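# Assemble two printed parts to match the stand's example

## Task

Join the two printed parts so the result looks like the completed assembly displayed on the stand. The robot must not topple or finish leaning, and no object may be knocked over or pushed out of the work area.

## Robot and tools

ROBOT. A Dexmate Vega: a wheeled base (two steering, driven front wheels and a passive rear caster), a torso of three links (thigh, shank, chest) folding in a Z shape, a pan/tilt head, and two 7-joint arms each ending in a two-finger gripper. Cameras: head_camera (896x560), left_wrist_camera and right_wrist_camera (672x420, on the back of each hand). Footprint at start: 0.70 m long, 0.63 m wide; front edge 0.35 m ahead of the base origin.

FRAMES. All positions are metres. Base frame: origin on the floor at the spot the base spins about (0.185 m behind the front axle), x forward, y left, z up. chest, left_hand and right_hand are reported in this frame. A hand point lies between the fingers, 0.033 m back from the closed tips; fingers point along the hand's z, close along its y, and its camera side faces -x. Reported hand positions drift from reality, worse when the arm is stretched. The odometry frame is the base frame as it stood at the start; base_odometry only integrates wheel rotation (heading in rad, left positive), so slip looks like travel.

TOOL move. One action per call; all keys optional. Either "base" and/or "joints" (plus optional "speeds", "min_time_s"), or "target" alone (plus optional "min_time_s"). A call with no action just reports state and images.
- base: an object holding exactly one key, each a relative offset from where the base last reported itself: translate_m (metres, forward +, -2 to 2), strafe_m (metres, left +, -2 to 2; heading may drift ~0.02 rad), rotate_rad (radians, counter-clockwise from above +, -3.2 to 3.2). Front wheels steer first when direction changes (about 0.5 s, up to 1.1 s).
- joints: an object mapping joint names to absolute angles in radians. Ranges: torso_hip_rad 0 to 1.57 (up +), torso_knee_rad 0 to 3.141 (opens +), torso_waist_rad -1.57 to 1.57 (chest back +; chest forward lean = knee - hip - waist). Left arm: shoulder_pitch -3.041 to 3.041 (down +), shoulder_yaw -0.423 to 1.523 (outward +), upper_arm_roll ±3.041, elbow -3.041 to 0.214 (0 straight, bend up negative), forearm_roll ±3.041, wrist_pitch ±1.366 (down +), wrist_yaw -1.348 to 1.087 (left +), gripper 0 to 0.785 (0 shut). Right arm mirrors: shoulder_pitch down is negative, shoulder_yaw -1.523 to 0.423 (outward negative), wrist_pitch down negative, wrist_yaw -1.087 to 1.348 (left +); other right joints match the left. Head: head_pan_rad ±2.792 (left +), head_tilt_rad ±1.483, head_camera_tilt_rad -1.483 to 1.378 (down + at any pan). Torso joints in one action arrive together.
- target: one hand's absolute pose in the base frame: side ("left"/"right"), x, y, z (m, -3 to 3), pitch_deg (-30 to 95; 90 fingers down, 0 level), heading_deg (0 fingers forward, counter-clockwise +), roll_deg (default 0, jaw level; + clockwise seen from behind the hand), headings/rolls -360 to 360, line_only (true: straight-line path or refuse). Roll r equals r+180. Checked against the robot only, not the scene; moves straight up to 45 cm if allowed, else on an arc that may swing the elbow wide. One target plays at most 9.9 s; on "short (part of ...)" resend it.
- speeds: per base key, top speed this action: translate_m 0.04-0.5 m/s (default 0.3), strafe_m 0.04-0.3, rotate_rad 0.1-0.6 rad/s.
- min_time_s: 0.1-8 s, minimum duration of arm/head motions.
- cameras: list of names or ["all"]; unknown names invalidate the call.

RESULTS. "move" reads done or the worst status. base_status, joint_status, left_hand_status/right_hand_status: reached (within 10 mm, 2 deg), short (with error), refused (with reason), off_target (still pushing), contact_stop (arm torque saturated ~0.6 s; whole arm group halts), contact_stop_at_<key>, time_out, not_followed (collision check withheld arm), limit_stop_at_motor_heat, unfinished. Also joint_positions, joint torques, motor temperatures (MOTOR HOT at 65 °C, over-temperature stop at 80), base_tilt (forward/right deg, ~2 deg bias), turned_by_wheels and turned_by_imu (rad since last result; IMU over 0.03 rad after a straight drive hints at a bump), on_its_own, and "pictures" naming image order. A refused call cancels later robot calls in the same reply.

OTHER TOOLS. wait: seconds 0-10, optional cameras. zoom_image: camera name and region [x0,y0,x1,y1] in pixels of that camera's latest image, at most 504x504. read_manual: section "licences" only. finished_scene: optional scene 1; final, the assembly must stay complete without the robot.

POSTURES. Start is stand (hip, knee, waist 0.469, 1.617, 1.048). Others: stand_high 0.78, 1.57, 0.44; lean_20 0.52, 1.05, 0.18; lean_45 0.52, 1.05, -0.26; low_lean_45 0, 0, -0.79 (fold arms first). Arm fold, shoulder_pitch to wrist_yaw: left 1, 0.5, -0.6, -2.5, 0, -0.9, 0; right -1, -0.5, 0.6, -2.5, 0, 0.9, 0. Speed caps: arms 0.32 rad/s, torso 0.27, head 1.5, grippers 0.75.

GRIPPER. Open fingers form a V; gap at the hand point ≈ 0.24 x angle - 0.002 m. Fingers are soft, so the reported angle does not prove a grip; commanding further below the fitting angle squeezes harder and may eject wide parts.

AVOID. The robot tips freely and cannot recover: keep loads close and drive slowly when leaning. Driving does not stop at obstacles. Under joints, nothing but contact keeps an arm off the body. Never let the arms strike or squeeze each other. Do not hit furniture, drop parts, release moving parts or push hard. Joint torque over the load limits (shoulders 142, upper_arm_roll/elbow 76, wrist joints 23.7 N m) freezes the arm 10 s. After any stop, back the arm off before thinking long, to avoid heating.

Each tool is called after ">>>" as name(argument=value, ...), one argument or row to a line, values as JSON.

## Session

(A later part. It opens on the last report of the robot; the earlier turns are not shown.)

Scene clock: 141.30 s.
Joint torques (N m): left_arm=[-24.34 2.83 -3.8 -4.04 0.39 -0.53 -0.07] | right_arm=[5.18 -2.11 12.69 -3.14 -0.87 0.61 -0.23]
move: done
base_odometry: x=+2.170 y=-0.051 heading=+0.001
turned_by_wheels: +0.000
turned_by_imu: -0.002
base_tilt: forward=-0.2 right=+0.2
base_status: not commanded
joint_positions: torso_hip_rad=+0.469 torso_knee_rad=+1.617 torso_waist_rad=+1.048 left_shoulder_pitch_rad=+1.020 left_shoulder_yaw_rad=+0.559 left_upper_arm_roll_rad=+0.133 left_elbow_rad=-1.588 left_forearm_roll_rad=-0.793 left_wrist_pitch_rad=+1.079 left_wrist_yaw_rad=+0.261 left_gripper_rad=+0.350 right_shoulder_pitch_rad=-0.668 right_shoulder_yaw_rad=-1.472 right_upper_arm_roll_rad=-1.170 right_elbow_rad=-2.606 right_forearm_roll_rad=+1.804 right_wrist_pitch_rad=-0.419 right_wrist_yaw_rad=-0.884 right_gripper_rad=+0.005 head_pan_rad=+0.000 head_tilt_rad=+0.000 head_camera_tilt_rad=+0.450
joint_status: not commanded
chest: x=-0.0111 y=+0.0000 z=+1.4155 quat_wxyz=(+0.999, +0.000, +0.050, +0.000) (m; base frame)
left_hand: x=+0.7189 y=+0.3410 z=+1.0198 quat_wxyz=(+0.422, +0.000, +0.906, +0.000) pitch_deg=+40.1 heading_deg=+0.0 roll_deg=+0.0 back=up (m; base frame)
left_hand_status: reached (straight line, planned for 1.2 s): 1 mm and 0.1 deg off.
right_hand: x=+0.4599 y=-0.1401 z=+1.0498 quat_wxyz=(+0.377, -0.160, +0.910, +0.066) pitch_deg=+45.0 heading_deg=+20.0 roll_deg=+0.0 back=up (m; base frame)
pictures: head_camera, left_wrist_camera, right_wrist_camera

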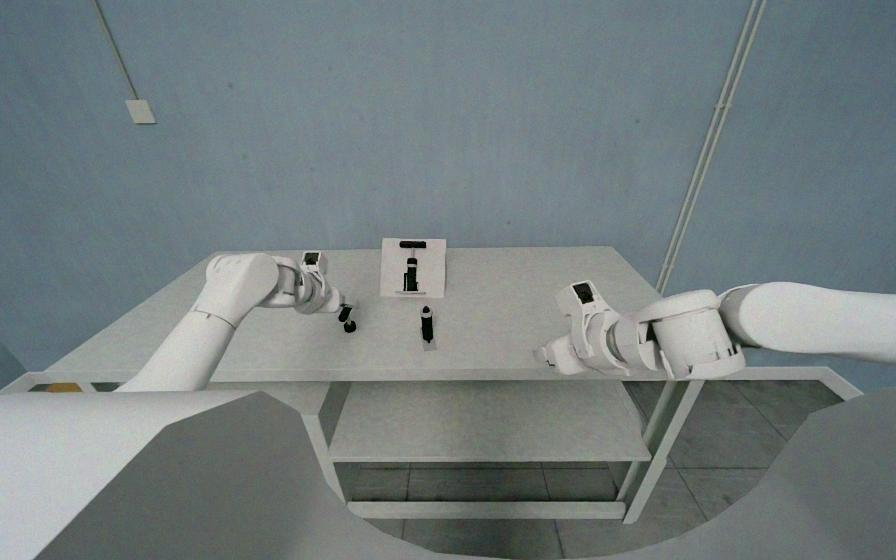

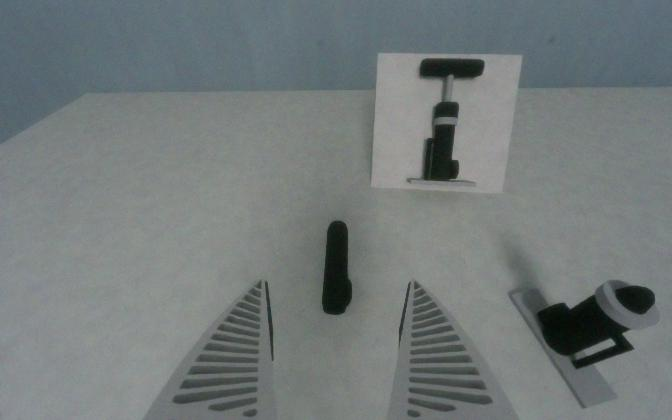

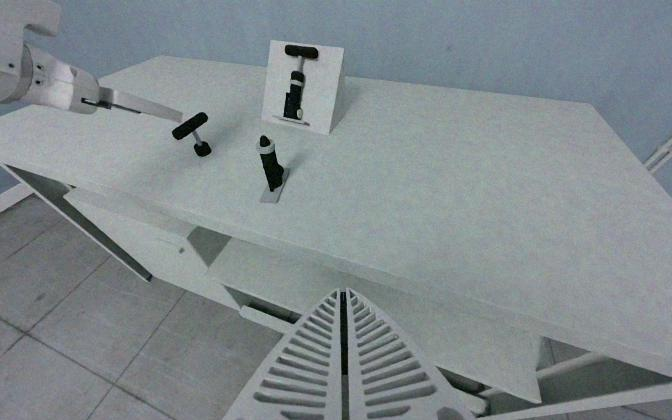

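>>> move(
  target={"side": "left", "x": 0.753, "y": 0.340, "z": 0.994, "pitch_deg": 40, "heading_deg": 0, "roll_deg": 0, "line_only": true},
  cameras=["all"],
)

>>> zoom_image(
  camera="left_wrist_camera",
  region=[240, 220, 440, 400],
)

>>> zoom_image(
  camera="right_wrist_camera",
  region=[80, 70, 300, 210],
)

>>> zoom_image(
  camera="head_camera",
  region=[280, 260, 460, 370],
)

Scene clock: 145.90 s.
Joint torques (N m): left_arm=[-25.46 2.6 -5.41 -3.6 0.16 -2.11 -0.27] | right_arm=[5.84 -4.36 11.18 -2.71 -0.83 0.64 -0.46]
move: done
base_odometry: x=+2.170 y=-0.051 heading=+0.001
turned_by_wheels: +0.000
turned_by_imu: -0.001
base_tilt: forward=-0.4 right=+0.1
base_status: not commanded
joint_positions: torso_hip_rad=+0.469 torso_knee_rad=+1.617 torso_waist_rad=+1.048 left_shoulder_pitch_rad=+0.919 left_shoulder_yaw_rad=+0.531 left_upper_arm_roll_rad=+0.244 left_elbow_rad=-1.368 left_forearm_roll_rad=-0.714 left_wrist_pitch_rad=+0.945 left_wrist_yaw_rad=+0.175 left_gripper_rad=+0.350 right_shoulder_pitch_rad=-0.668 right_shoulder_yaw_rad=-1.472 right_upper_arm_roll_rad=-1.170 right_elbow_rad=-2.606 right_forearm_roll_rad=+1.804 right_wrist_pitch_rad=-0.419 right_wrist_yaw_rad=-0.884 right_gripper_rad=+0.005 head_pan_rad=+0.000 head_tilt_rad=+0.000 head_camera_tilt_rad=+0.450
joint_status: not commanded
chest: x=-0.0111 y=+0.0000 z=+1.4155 quat_wxyz=(+0.999, +0.000, +0.050, +0.000) (m; base frame)
left_hand: x=+0.7520 y=+0.3401 z=+0.9940 quat_wxyz=(+0.422, +0.000, +0.906, +0.000) pitch_deg=+40.1 heading_deg=+0.0 roll_deg=+0.0 back=up (m; base frame)
left_hand_status: reached (straight line, planned for 1.0 s): 1 mm and 0.1 deg off.
right_hand: x=+0.4599 y=-0.1401 z=+1.0498 quat_wxyz=(+0.377, -0.160, +0.910, +0.066) pitch_deg=+45.0 heading_deg=+20.0 roll_deg=+0.0 back=up (m; base frame)
pictures: head_camera, left_wrist_camera, right_wrist_camera

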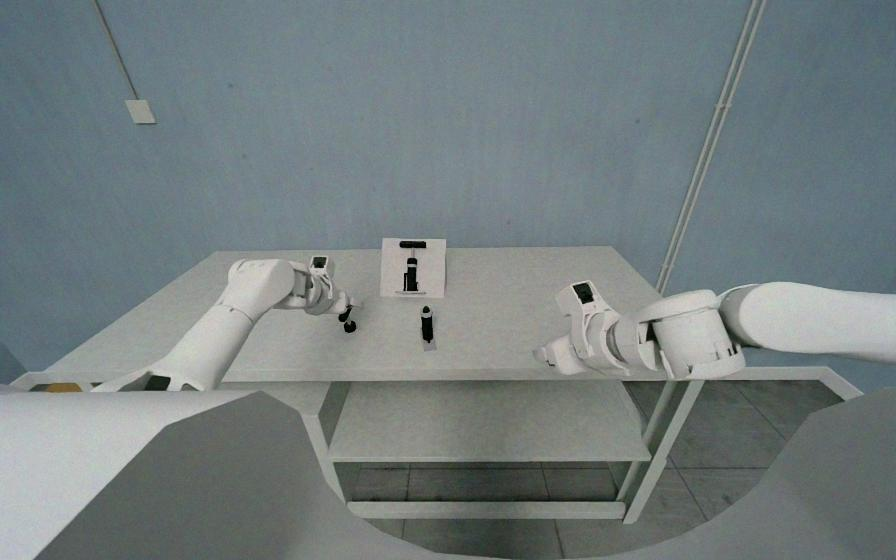

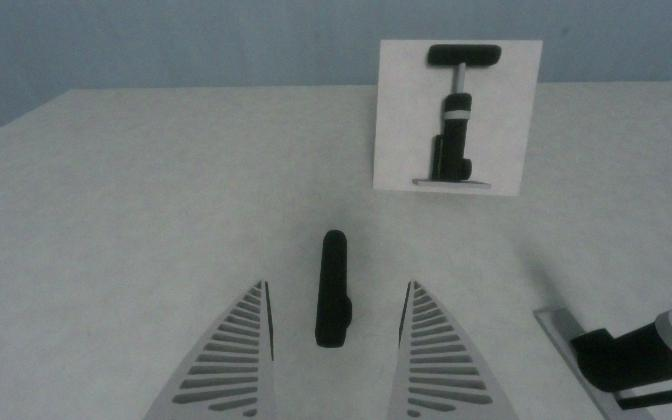

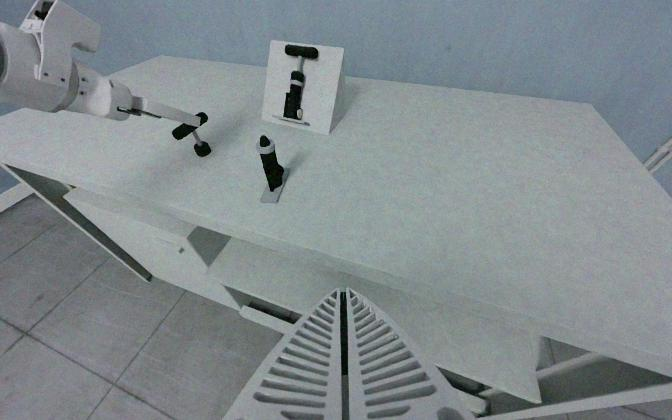

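Scaled by 2.520 from the camera's 672x420 image, which has a finer 960x600 frame.

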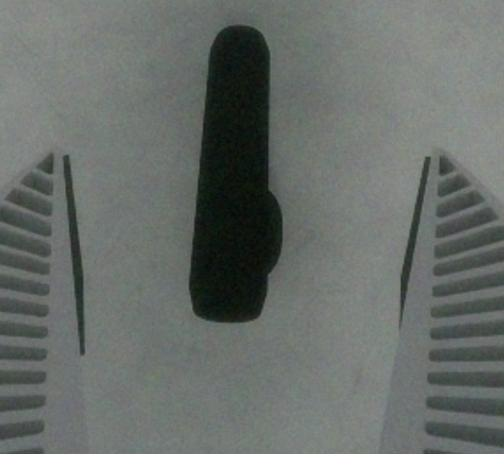

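Scaled by 2.291 from the camera's 672x420 image, which has a finer 960x600 frame.

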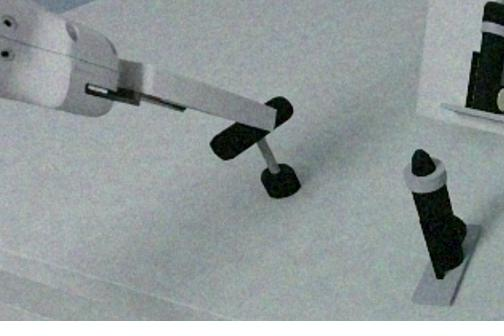

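Scaled by 2.800 from the camera's 896x560 image, which has a finer 960x600 frame.

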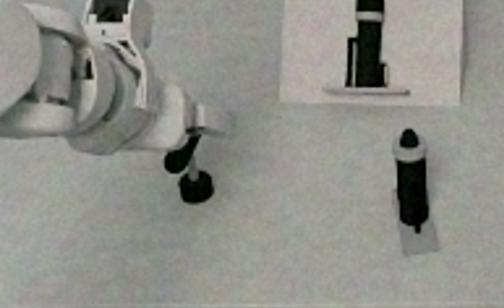

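>>> move(
  target={"side": "left", "x": 0.774, "y": 0.343, "z": 0.979, "pitch_deg": 40, "heading_deg": 0, "roll_deg": 0, "line_only": true},
  min_time_s=2,
  cameras=["all"],
)

>>> zoom_image(
  camera="left_wrist_camera",
  region=[240, 220, 440, 400],
)

>>> zoom_image(
  camera="right_wrist_camera",
  region=[80, 70, 300, 210],
)

Scene clock: 150.03 s.
Joint torques (N m): left_arm=[-26.57 1.49 -3.74 -3.06 -0.02 -1.81 -0.26] | right_arm=[5.54 -4.6 12.96 -3.93 -0.52 1.42 -0.13]
move: done
base_odometry: x=+2.170 y=-0.051 heading=+0.001
turned_by_wheels: +0.000
turned_by_imu: -0.001
base_tilt: forward=-0.2 right=+0.2
base_status: not commanded
joint_positions: torso_hip_rad=+0.469 torso_knee_rad=+1.617 torso_waist_rad=+1.048 left_shoulder_pitch_rad=+0.839 left_shoulder_yaw_rad=+0.505 left_upper_arm_roll_rad=+0.311 left_elbow_rad=-1.195 left_forearm_roll_rad=-0.664 left_wrist_pitch_rad=+0.850 left_wrist_yaw_rad=+0.109 left_gripper_rad=+0.350 right_shoulder_pitch_rad=-0.668 right_shoulder_yaw_rad=-1.472 right_upper_arm_roll_rad=-1.170 right_elbow_rad=-2.606 right_forearm_roll_rad=+1.804 right_wrist_pitch_rad=-0.419 right_wrist_yaw_rad=-0.884 right_gripper_rad=+0.005 head_pan_rad=+0.000 head_tilt_rad=+0.000 head_camera_tilt_rad=+0.450
joint_status: not commanded
chest: x=-0.0111 y=+0.0000 z=+1.4155 quat_wxyz=(+0.999, +0.000, +0.050, +0.000) (m; base frame)
left_hand: x=+0.7731 y=+0.3430 z=+0.9789 quat_wxyz=(+0.422, +0.000, +0.906, +0.000) pitch_deg=+40.1 heading_deg=+0.0 roll_deg=+0.0 back=up (m; base frame)
left_hand_status: reached (straight line, planned for 2.0 s): 1 mm and 0.1 deg off.
right_hand: x=+0.4599 y=-0.1401 z=+1.0498 quat_wxyz=(+0.377, -0.160, +0.910, +0.066) pitch_deg=+45.0 heading_deg=+20.0 roll_deg=+0.0 back=up (m; base frame)
pictures: head_camera, left_wrist_camera, right_wrist_camera

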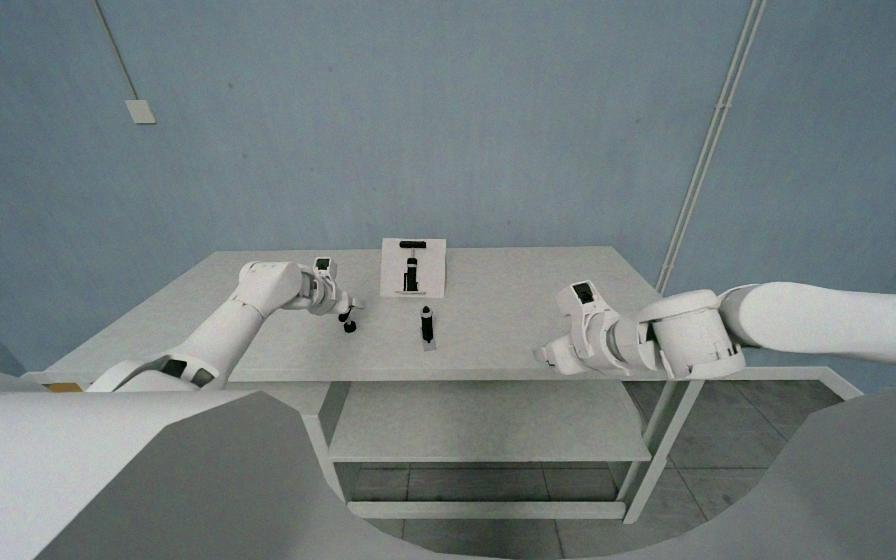

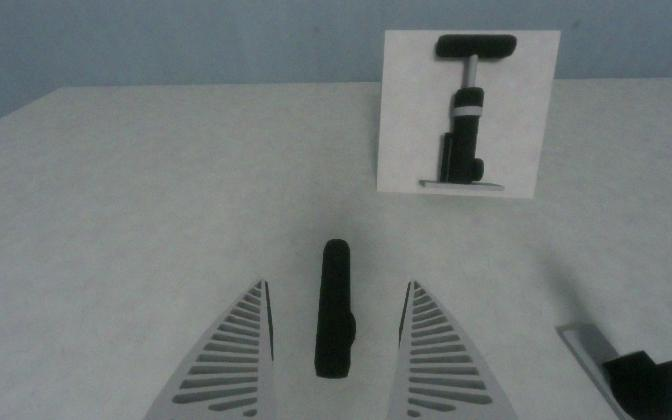

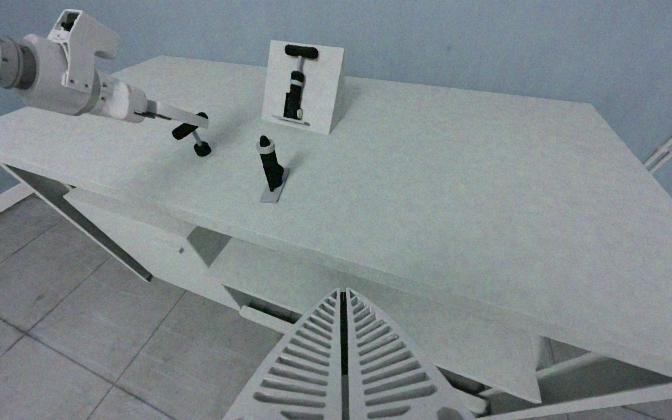

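Scaled by 2.520 from the camera's 672x420 image, which has a finer 960x600 frame.

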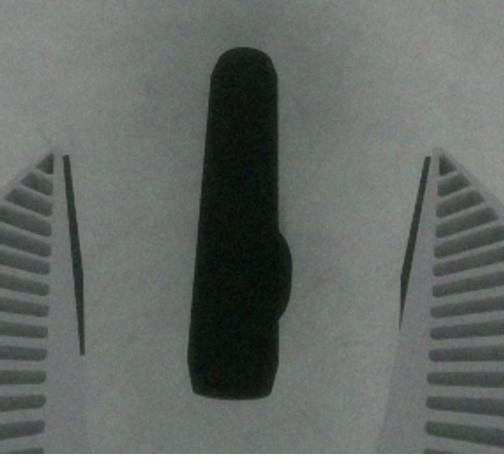

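Scaled by 2.291 from the camera's 672x420 image, which has a finer 960x600 frame.

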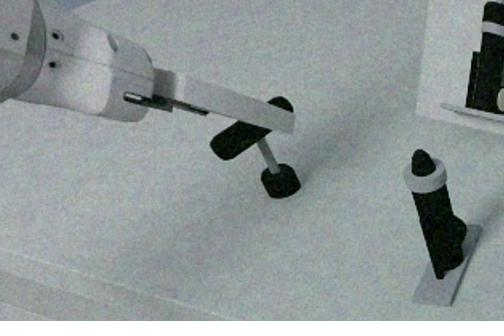

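>>> move(
  target={"side": "left", "x": 0.775, "y": 0.345, "z": 0.979, "pitch_deg": 40, "heading_deg": -1, "roll_deg": 0, "line_only": true},
  min_time_s=1,
)

>>> move(
  joints={"left_gripper_rad": 0.13},
  min_time_s=1.5,
  cameras=["left_wrist_camera", "right_wrist_camera"],
)

>>> zoom_image(
  camera="left_wrist_camera",
  region=[240, 220, 440, 400],
)

Scene clock: 152.40 s.
Joint torques (N m): left_arm=[-28.4 8.57 -3.7 -4.97 0.29 -1.71 -0.19] | right_arm=[4.36 -4.28 12.11 -2.88 -0.34 0.59 -0.01]
move: done
base_odometry: x=+2.170 y=-0.051 heading=+0.001
turned_by_wheels: +0.000
turned_by_imu: -0.001
base_tilt: forward=-0.3 right=+0.1
base_status: not commanded
joint_positions: torso_hip_rad=+0.469 torso_knee_rad=+1.617 torso_waist_rad=+1.048 left_shoulder_pitch_rad=+0.829 left_shoulder_yaw_rad=+0.516 left_upper_arm_roll_rad=+0.324 left_elbow_rad=-1.176 left_forearm_roll_rad=-0.657 left_wrist_pitch_rad=+0.839 left_wrist_yaw_rad=+0.076 left_gripper_rad=+0.350 right_shoulder_pitch_rad=-0.668 right_shoulder_yaw_rad=-1.472 right_upper_arm_roll_rad=-1.170 right_elbow_rad=-2.606 right_forearm_roll_rad=+1.804 right_wrist_pitch_rad=-0.419 right_wrist_yaw_rad=-0.884 right_gripper_rad=+0.005 head_pan_rad=+0.000 head_tilt_rad=+0.000 head_camera_tilt_rad=+0.450
joint_status: not commanded
chest: x=-0.0111 y=+0.0000 z=+1.4155 quat_wxyz=(+0.999, +0.000, +0.050, +0.000) (m; base frame)
left_hand: x=+0.7745 y=+0.3447 z=+0.9785 quat_wxyz=(+0.422, +0.007, +0.906, -0.003) pitch_deg=+40.1 heading_deg=-0.9 roll_deg=+0.0 back=up (m; base frame)
left_hand_status: reached (straight line, planned for 1.0 s): 1 mm and 0.1 deg off.
right_hand: x=+0.4599 y=-0.1401 z=+1.0498 quat_wxyz=(+0.377, -0.160, +0.910, +0.066) pitch_deg=+45.0 heading_deg=+20.0 roll_deg=+0.0 back=up (m; base frame)
pictures: none

Scene clock: 153.13 s.
Joint torques (N m): left_arm=[-27.7 7.78 -2.79 -3.9 0.19 -2 -0.43] | right_arm=[7.11 -3.29 11.91 -4.04 -0.33 1.7 0.1]
move: done
base_odometry: x=+2.170 y=-0.051 heading=+0.001
turned_by_wheels: +0.000
turned_by_imu: +0.000
base_tilt: forward=-0.5 right=+0.2
base_status: not commanded
joint_positions: torso_hip_rad=+0.469 torso_knee_rad=+1.617 torso_waist_rad=+1.048 left_shoulder_pitch_rad=+0.827 left_shoulder_yaw_rad=+0.517 left_upper_arm_roll_rad=+0.325 left_elbow_rad=-1.174 left_forearm_roll_rad=-0.656 left_wrist_pitch_rad=+0.837 left_wrist_yaw_rad=+0.073 left_gripper_rad=+0.130 right_shoulder_pitch_rad=-0.668 right_shoulder_yaw_rad=-1.472 right_upper_arm_roll_rad=-1.170 right_elbow_rad=-2.606 right_forearm_roll_rad=+1.804 right_wrist_pitch_rad=-0.419 right_wrist_yaw_rad=-0.884 right_gripper_rad=+0.005 head_pan_rad=+0.000 head_tilt_rad=+0.000 head_camera_tilt_rad=+0.450
joint_status: all done
chest: x=-0.0111 y=+0.0000 z=+1.4155 quat_wxyz=(+0.999, +0.000, +0.050, +0.000) (m; base frame)
left_hand: x=+0.7747 y=+0.3449 z=+0.9785 quat_wxyz=(+0.422, +0.008, +0.906, -0.004) pitch_deg=+40.0 heading_deg=-1.0 roll_deg=+0.0 back=up (m; base frame)
right_hand: x=+0.4599 y=-0.1401 z=+1.0498 quat_wxyz=(+0.377, -0.160, +0.910, +0.066) pitch_deg=+45.0 heading_deg=+20.0 roll_deg=+0.0 back=up (m; base frame)
pictures: left_wrist_camera, right_wrist_camera

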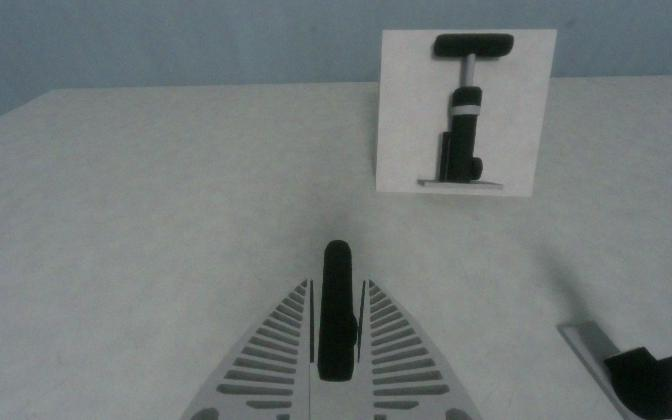

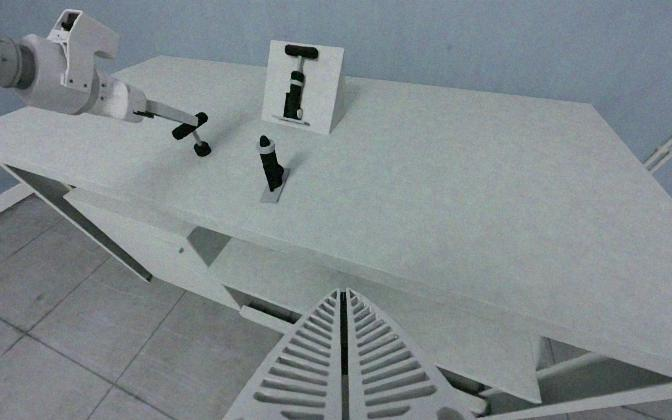

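Scaled by 2.520 from the camera's 672x420 image, which has a finer 960x600 frame.

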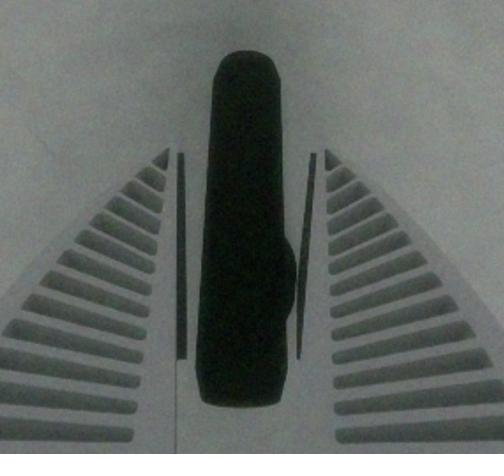

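>>> move(
  joints={"left_gripper_rad": 0.05},
  min_time_s=1.5,
  cameras=["left_wrist_camera", "right_wrist_camera"],
)

>>> zoom_image(
  camera="left_wrist_camera",
  region=[240, 220, 440, 400],
)

>>> zoom_image(
  camera="right_wrist_camera",
  region=[80, 70, 300, 210],
)

Scene clock: 154.17 s.
Joint torques (N m): left_arm=[-27.57 8.15 -3.55 -4.71 0.51 -0.68 -0.43] | right_arm=[6.82 -4.42 11.27 -2.01 -0.37 0.09 -0.03]
move: done
base_odometry: x=+2.170 y=-0.051 heading=+0.001
turned_by_wheels: +0.000
turned_by_imu: +0.000
base_tilt: forward=-0.2 right=+0.1
base_status: not commanded
joint_positions: torso_hip_rad=+0.469 torso_knee_rad=+1.617 torso_waist_rad=+1.048 left_shoulder_pitch_rad=+0.827 left_shoulder_yaw_rad=+0.517 left_upper_arm_roll_rad=+0.325 left_elbow_rad=-1.174 left_forearm_roll_rad=-0.656 left_wrist_pitch_rad=+0.837 left_wrist_yaw_rad=+0.072 left_gripper_rad=+0.050 right_shoulder_pitch_rad=-0.668 right_shoulder_yaw_rad=-1.472 right_upper_arm_roll_rad=-1.170 right_elbow_rad=-2.606 right_forearm_roll_rad=+1.804 right_wrist_pitch_rad=-0.419 right_wrist_yaw_rad=-0.884 right_gripper_rad=+0.005 head_pan_rad=+0.000 head_tilt_rad=+0.000 head_camera_tilt_rad=+0.450
joint_status: all done
chest: x=-0.0111 y=+0.0000 z=+1.4155 quat_wxyz=(+0.999, +0.000, +0.050, +0.000) (m; base frame)
left_hand: x=+0.7747 y=+0.3449 z=+0.9785 quat_wxyz=(+0.422, +0.008, +0.906, -0.004) pitch_deg=+40.0 heading_deg=-1.0 roll_deg=+0.0 back=up (m; base frame)
right_hand: x=+0.4599 y=-0.1401 z=+1.0498 quat_wxyz=(+0.377, -0.160, +0.910, +0.066) pitch_deg=+45.0 heading_deg=+20.0 roll_deg=+0.0 back=up (m; base frame)
pictures: left_wrist_camera, right_wrist_camera

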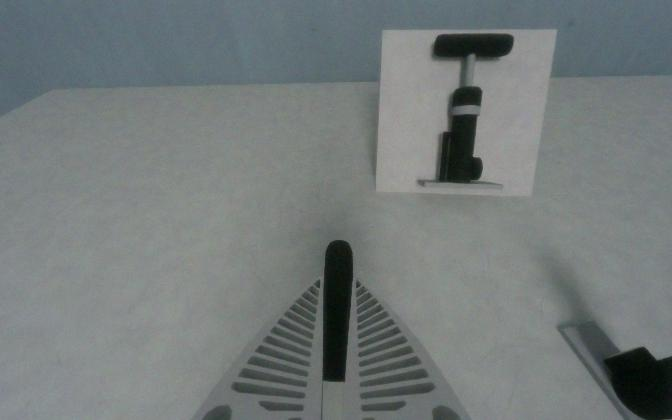

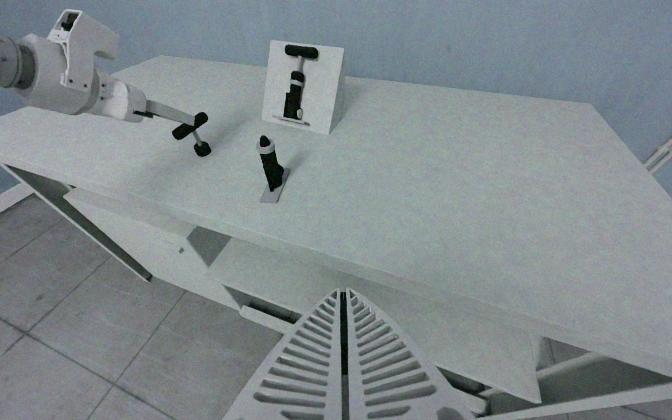

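Scaled by 2.520 from the camera's 672x420 image, which has a finer 960x600 frame.

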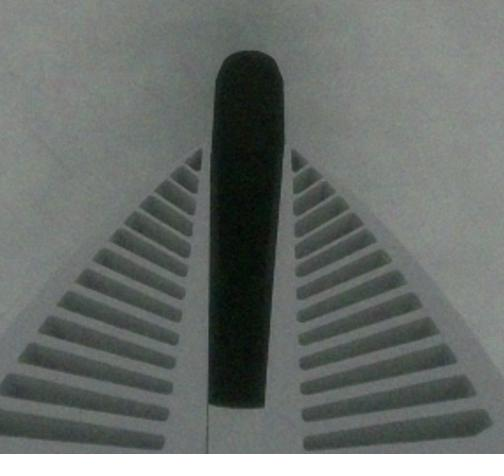

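Scaled by 2.291 from the camera's 672x420 image, which has a finer 960x600 frame.

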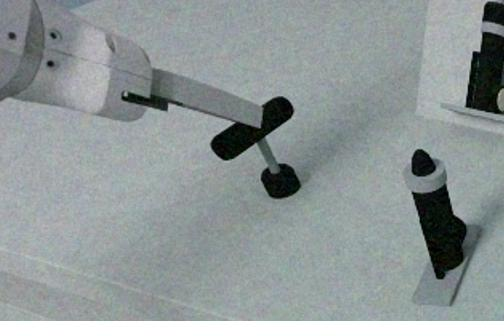

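>>> move(
  joints={"left_gripper_rad": 0.03},
  min_time_s=1,
)

>>> move(
  target={"side": "left", "x": 0.775, "y": 0.345, "z": 1.0, "pitch_deg": 40, "heading_deg": -1, "roll_deg": 0, "line_only": true},
  min_time_s=2,
  cameras=["all"],
)

>>> zoom_image(
  camera="left_wrist_camera",
  region=[240, 220, 440, 400],
)

>>> zoom_image(
  camera="right_wrist_camera",
  region=[80, 70, 300, 210],
)

Scene clock: 155.70 s.
Joint torques (N m): left_arm=[-28.32 7.41 -4.22 -4.83 0.12 -1.04 -0.31] | right_arm=[8.18 -4.89 10.7 -3.36 -0.73 0.82 -0.13]
move: done
base_odometry: x=+2.170 y=-0.051 heading=+0.001
turned_by_wheels: +0.000
turned_by_imu: +0.000
base_tilt: forward=-0.3 right=+0.3
base_status: not commanded
joint_positions: torso_hip_rad=+0.469 torso_knee_rad=+1.617 torso_waist_rad=+1.048 left_shoulder_pitch_rad=+0.827 left_shoulder_yaw_rad=+0.517 left_upper_arm_roll_rad=+0.325 left_elbow_rad=-1.174 left_forearm_roll_rad=-0.656 left_wrist_pitch_rad=+0.837 left_wrist_yaw_rad=+0.072 left_gripper_rad=+0.030 right_shoulder_pitch_rad=-0.668 right_shoulder_yaw_rad=-1.472 right_upper_arm_roll_rad=-1.170 right_elbow_rad=-2.606 right_forearm_roll_rad=+1.804 right_wrist_pitch_rad=-0.419 right_wrist_yaw_rad=-0.884 right_gripper_rad=+0.005 head_pan_rad=+0.000 head_tilt_rad=+0.000 head_camera_tilt_rad=+0.450
joint_status: all done
chest: x=-0.0111 y=+0.0000 z=+1.4155 quat_wxyz=(+0.999, +0.000, +0.050, +0.000) (m; base frame)
left_hand: x=+0.7747 y=+0.3449 z=+0.9785 quat_wxyz=(+0.422, +0.008, +0.906, -0.004) pitch_deg=+40.0 heading_deg=-1.0 roll_deg=+0.0 back=up (m; base frame)
right_hand: x=+0.4599 y=-0.1401 z=+1.0498 quat_wxyz=(+0.377, -0.160, +0.910, +0.066) pitch_deg=+45.0 heading_deg=+20.0 roll_deg=+0.0 back=up (m; base frame)
pictures: none

Scene clock: 158.20 s.
Joint torques (N m): left_arm=[-29.33 7.24 -7.57 -5.89 0.19 -0.8 0.49] | right_arm=[5.89 -3.87 12.55 -2.87 -0.9 1.26 0.29]
move: done
base_odometry: x=+2.170 y=-0.051 heading=+0.001
turned_by_wheels: +0.000
turned_by_imu: -0.001
base_tilt: forward=-0.1 right=+0.2
base_status: not commanded
joint_positions: torso_hip_rad=+0.469 torso_knee_rad=+1.617 torso_waist_rad=+1.048 left_shoulder_pitch_rad=+0.818 left_shoulder_yaw_rad=+0.528 left_upper_arm_roll_rad=+0.307 left_elbow_rad=-1.223 left_forearm_roll_rad=-0.674 left_wrist_pitch_rad=+0.895 left_wrist_yaw_rad=+0.091 left_gripper_rad=+0.030 right_shoulder_pitch_rad=-0.668 right_shoulder_yaw_rad=-1.472 right_upper_arm_roll_rad=-1.170 right_elbow_rad=-2.606 right_forearm_roll_rad=+1.804 right_wrist_pitch_rad=-0.419 right_wrist_yaw_rad=-0.884 right_gripper_rad=+0.005 head_pan_rad=+0.000 head_tilt_rad=+0.000 head_camera_tilt_rad=+0.450
joint_status: not commanded
chest: x=-0.0111 y=+0.0000 z=+1.4155 quat_wxyz=(+0.999, +0.000, +0.050, +0.000) (m; base frame)
left_hand: x=+0.7747 y=+0.3449 z=+0.9981 quat_wxyz=(+0.422, +0.008, +0.907, -0.004) pitch_deg=+40.1 heading_deg=-1.0 roll_deg=+0.0 back=up (m; base frame)
left_hand_status: reached (straight line, planned for 2.0 s): 2 mm and 0.1 deg off.
right_hand: x=+0.4599 y=-0.1401 z=+1.0498 quat_wxyz=(+0.377, -0.160, +0.910, +0.066) pitch_deg=+45.0 heading_deg=+20.0 roll_deg=+0.0 back=up (m; base frame)
pictures: head_camera, left_wrist_camera, right_wrist_camera

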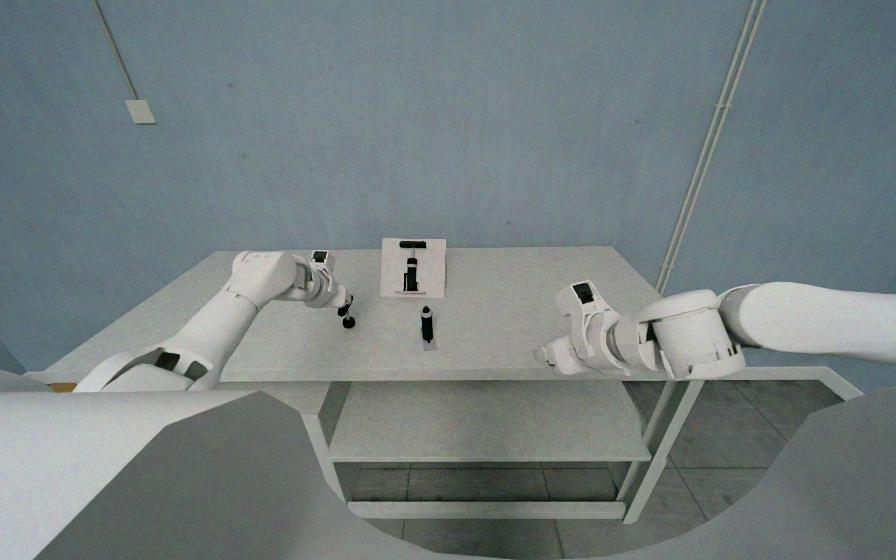

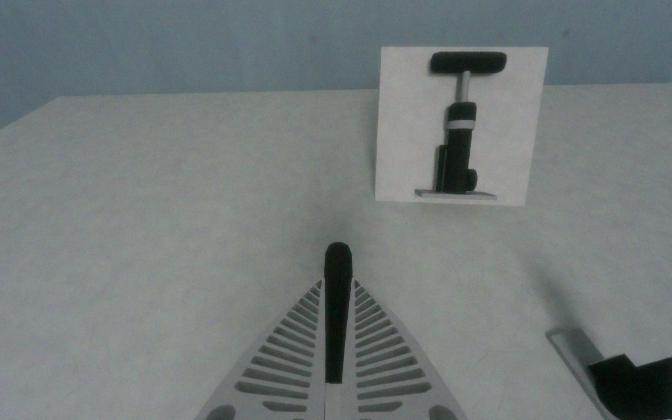

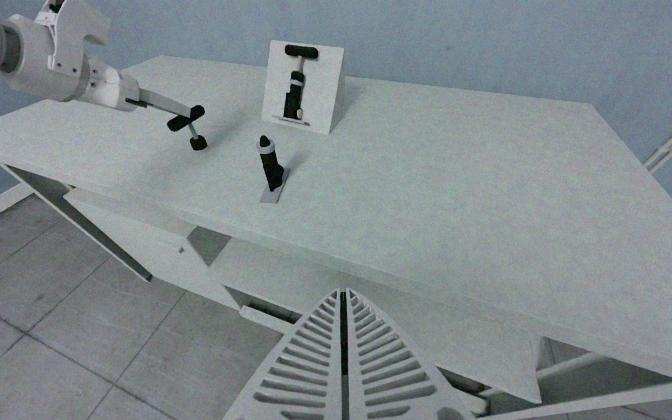

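Scaled by 2.520 from the camera's 672x420 image, which has a finer 960x600 frame.

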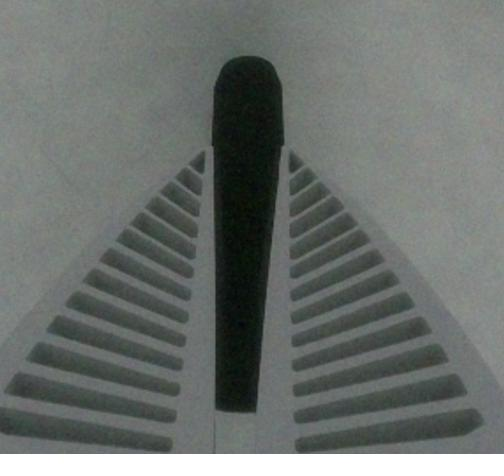

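Scaled by 2.291 from the camera's 672x420 image, which has a finer 960x600 frame.

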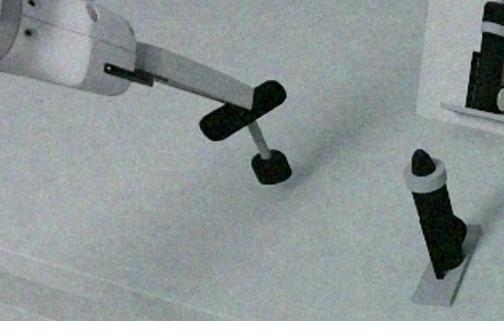

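>>> move(
  target={"side": "left", "x": 0.76, "y": 0.33, "z": 1.13, "pitch_deg": 40, "heading_deg": -1, "roll_deg": 0, "line_only": true},
  min_time_s=3,
  cameras=["all"],
)

>>> zoom_image(
  camera="right_wrist_camera",
  region=[50, 20, 320, 220],
)

>>> zoom_image(
  camera="head_camera",
  region=[280, 220, 460, 370],
)

Scene clock: 165.27 s.
Joint torques (N m): left_arm=[-27.46 3.63 -7.35 -6.33 -0.45 -1.82 0.32] | right_arm=[6.94 -3.83 11.61 -3.5 -0.48 1.19 -0.1]
move: done
base_odometry: x=+2.170 y=-0.051 heading=+0.001
turned_by_wheels: +0.000
turned_by_imu: -0.002
base_tilt: forward=-0.2 right=+0.1
base_status: not commanded
joint_positions: torso_hip_rad=+0.469 torso_knee_rad=+1.617 torso_waist_rad=+1.048 left_shoulder_pitch_rad=+0.726 left_shoulder_yaw_rad=+0.515 left_upper_arm_roll_rad=+0.152 left_elbow_rad=-1.491 left_forearm_roll_rad=-0.808 left_wrist_pitch_rad=+1.288 left_wrist_yaw_rad=+0.281 left_gripper_rad=+0.030 right_shoulder_pitch_rad=-0.668 right_shoulder_yaw_rad=-1.472 right_upper_arm_roll_rad=-1.170 right_elbow_rad=-2.606 right_forearm_roll_rad=+1.804 right_wrist_pitch_rad=-0.419 right_wrist_yaw_rad=-0.884 right_gripper_rad=+0.005 head_pan_rad=+0.000 head_tilt_rad=+0.000 head_camera_tilt_rad=+0.450
joint_status: not commanded
chest: x=-0.0111 y=+0.0000 z=+1.4155 quat_wxyz=(+0.999, +0.000, +0.050, +0.000) (m; base frame)
left_hand: x=+0.7600 y=+0.3301 z=+1.1277 quat_wxyz=(+0.422, +0.008, +0.907, -0.004) pitch_deg=+40.1 heading_deg=-1.0 roll_deg=+0.0 back=up (m; base frame)
left_hand_status: reached (straight line, planned for 3.0 s): 2 mm and 0.1 deg off.
right_hand: x=+0.4599 y=-0.1401 z=+1.0498 quat_wxyz=(+0.377, -0.160, +0.910, +0.066) pitch_deg=+45.0 heading_deg=+20.0 roll_deg=+0.0 back=up (m; base frame)
pictures: head_camera, left_wrist_camera, right_wrist_camera

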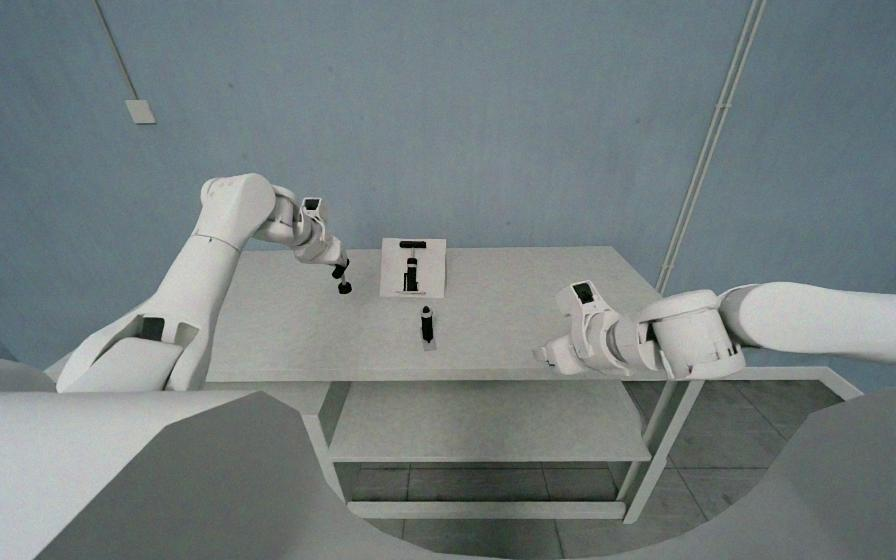

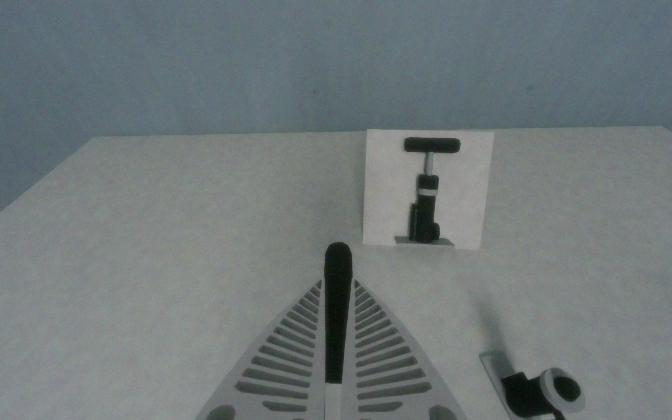

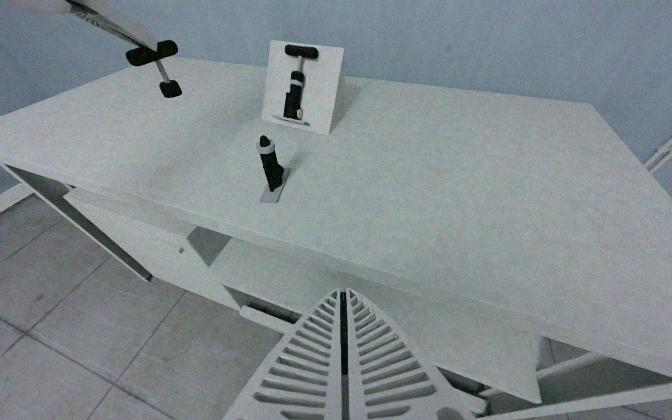

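Scaled by 1.867 from the camera's 672x420 image, which has a finer 960x600 frame.

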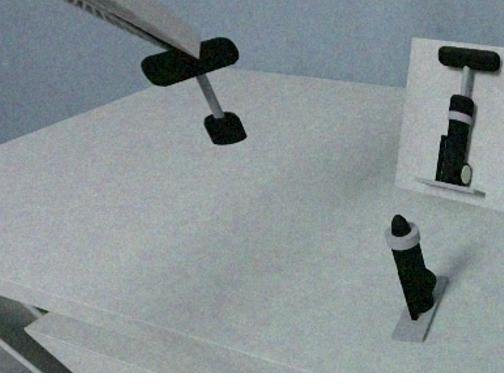

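Scaled by 2.800 from the camera's 896x560 image, which has a finer 960x600 frame.

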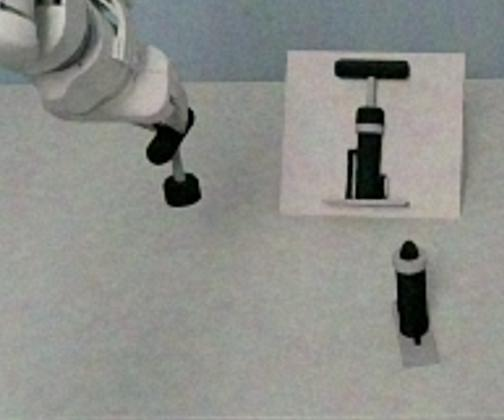

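>>> zoom_image(
  camera="right_wrist_camera",
  region=[110, 20, 210, 110],
)

>>> zoom_image(
  camera="head_camera",
  region=[315, 240, 375, 300],
)

>>> zoom_image(
  camera="left_wrist_camera",
  region=[470, 300, 610, 420],
)

Scaled by 5.040 from the camera's 672x420 image, which has a finer 960x600 frame.

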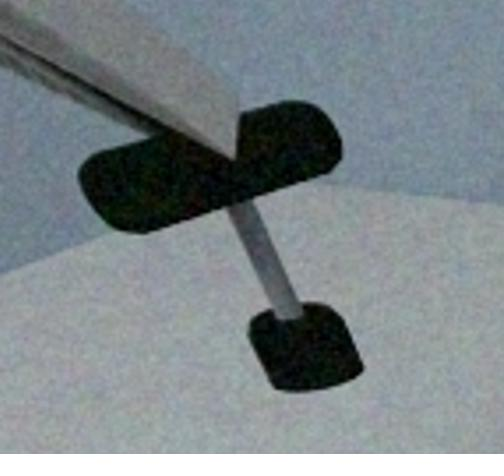

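Scaled by 8.400 from the camera's 896x560 image, which has a finer 960x600 frame.

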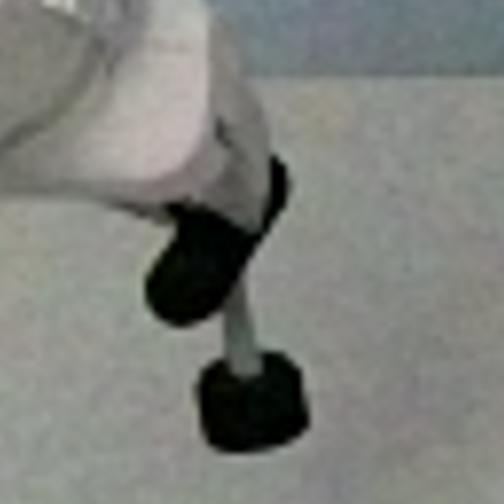

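Scaled by 3.600 from the camera's 672x420 image, which has a finer 960x600 frame.

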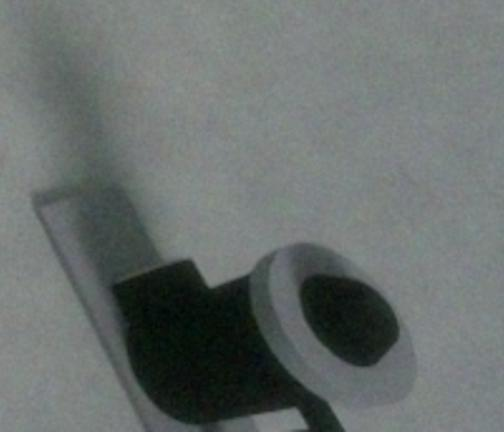

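>>> zoom_image(
  camera="left_wrist_camera",
  region=[535, 360, 595, 420],
)

>>> zoom_image(
  camera="right_wrist_camera",
  region=[245, 125, 295, 175],
)

>>> zoom_image(
  camera="head_camera",
  region=[410, 295, 445, 330],
)

Scaled by 8.400 from the camera's 672x420 image, which has a finer 960x600 frame.

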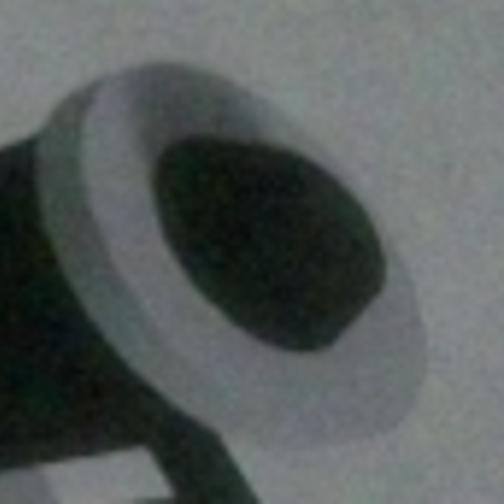

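Scaled by 10.080 from the camera's 672x420 image, which has a finer 960x600 frame.

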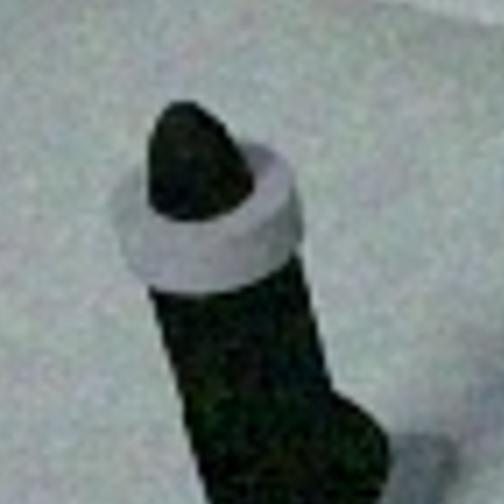

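Scaled by 14.400 from the camera's 896x560 image, which has a finer 960x600 frame.

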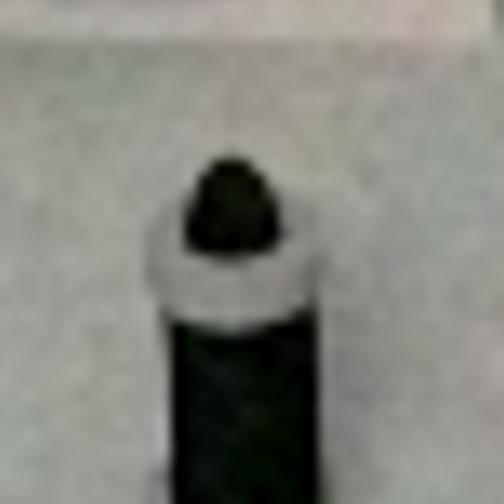

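>>> move(
  target={"side": "right", "x": 0.62, "y": 0.02, "z": 1.02, "pitch_deg": 60, "heading_deg": 40, "roll_deg": 0, "line_only": true},
  cameras=["right_wrist_camera", "head_camera"],
)

>>> zoom_image(
  camera="right_wrist_camera",
  region=[286, 142, 386, 242],
)

Scene clock: 179.73 s.
Joint torques (N m): left_arm=[-27.41 2.82 -5.34 -5.88 -0.36 -0.97 0.52] | right_arm=[28.43 1.38 6.27 -1.24 -0.06 0.16 -0.1]
move: done
base_odometry: x=+2.170 y=-0.051 heading=+0.001
turned_by_wheels: +0.000
turned_by_imu: -0.002
base_tilt: forward=-0.1 right=+0.2
base_status: not commanded
joint_positions: torso_hip_rad=+0.469 torso_knee_rad=+1.617 torso_waist_rad=+1.048 left_shoulder_pitch_rad=+0.724 left_shoulder_yaw_rad=+0.514 left_upper_arm_roll_rad=+0.150 left_elbow_rad=-1.493 left_forearm_roll_rad=-0.810 left_wrist_pitch_rad=+1.292 left_wrist_yaw_rad=+0.284 left_gripper_rad=+0.030 right_shoulder_pitch_rad=-0.196 right_shoulder_yaw_rad=-0.485 right_upper_arm_roll_rad=-1.330 right_elbow_rad=-1.417 right_forearm_roll_rad=+1.653 right_wrist_pitch_rad=-1.067 right_wrist_yaw_rad=-0.413 right_gripper_rad=+0.005 head_pan_rad=+0.000 head_tilt_rad=+0.000 head_camera_tilt_rad=+0.450
joint_status: not commanded
chest: x=-0.0111 y=+0.0000 z=+1.4155 quat_wxyz=(+0.999, +0.000, +0.050, +0.000) (m; base frame)
left_hand: x=+0.7598 y=+0.3300 z=+1.1293 quat_wxyz=(+0.422, +0.008, +0.907, -0.004) pitch_deg=+40.1 heading_deg=-1.0 roll_deg=+0.0 back=up (m; base frame)
right_hand: x=+0.6195 y=+0.0196 z=+1.0199 quat_wxyz=(+0.244, -0.330, +0.908, +0.089) pitch_deg=+59.9 heading_deg=+40.0 roll_deg=+0.0 back=up (m; base frame)
right_hand_status: reached (straight line, planned for 4.2 s): 1 mm and 0.1 deg off.
pictures: head_camera, right_wrist_camera

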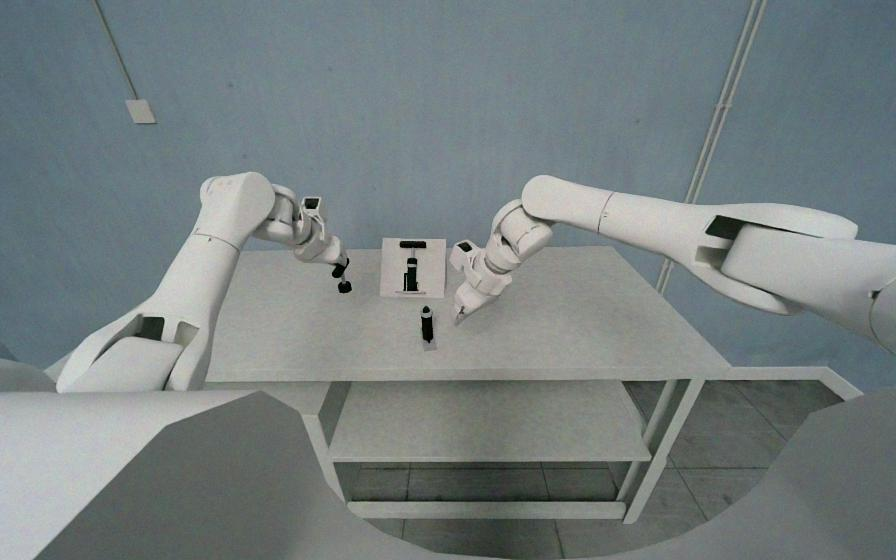

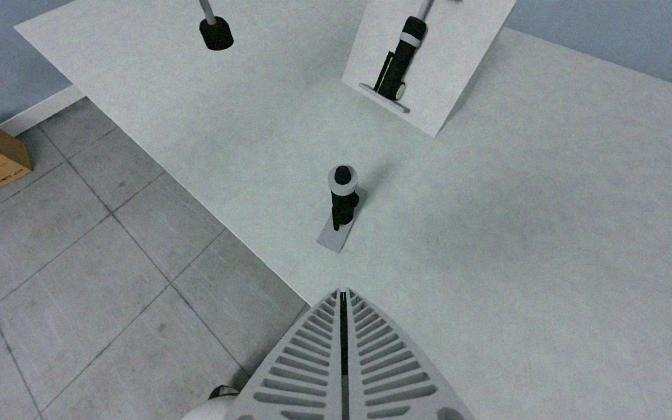

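Scaled by 5.040 from the camera's 672x420 image, which has a finer 960x600 frame.

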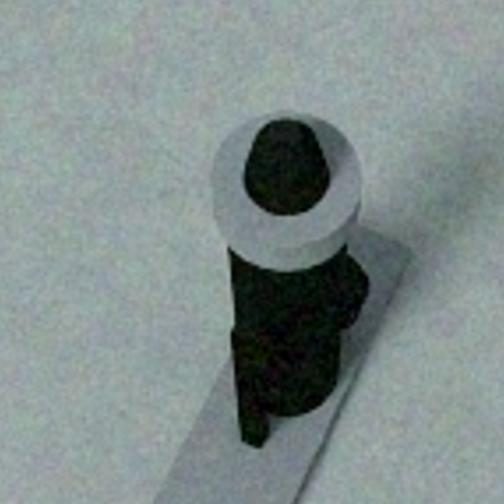

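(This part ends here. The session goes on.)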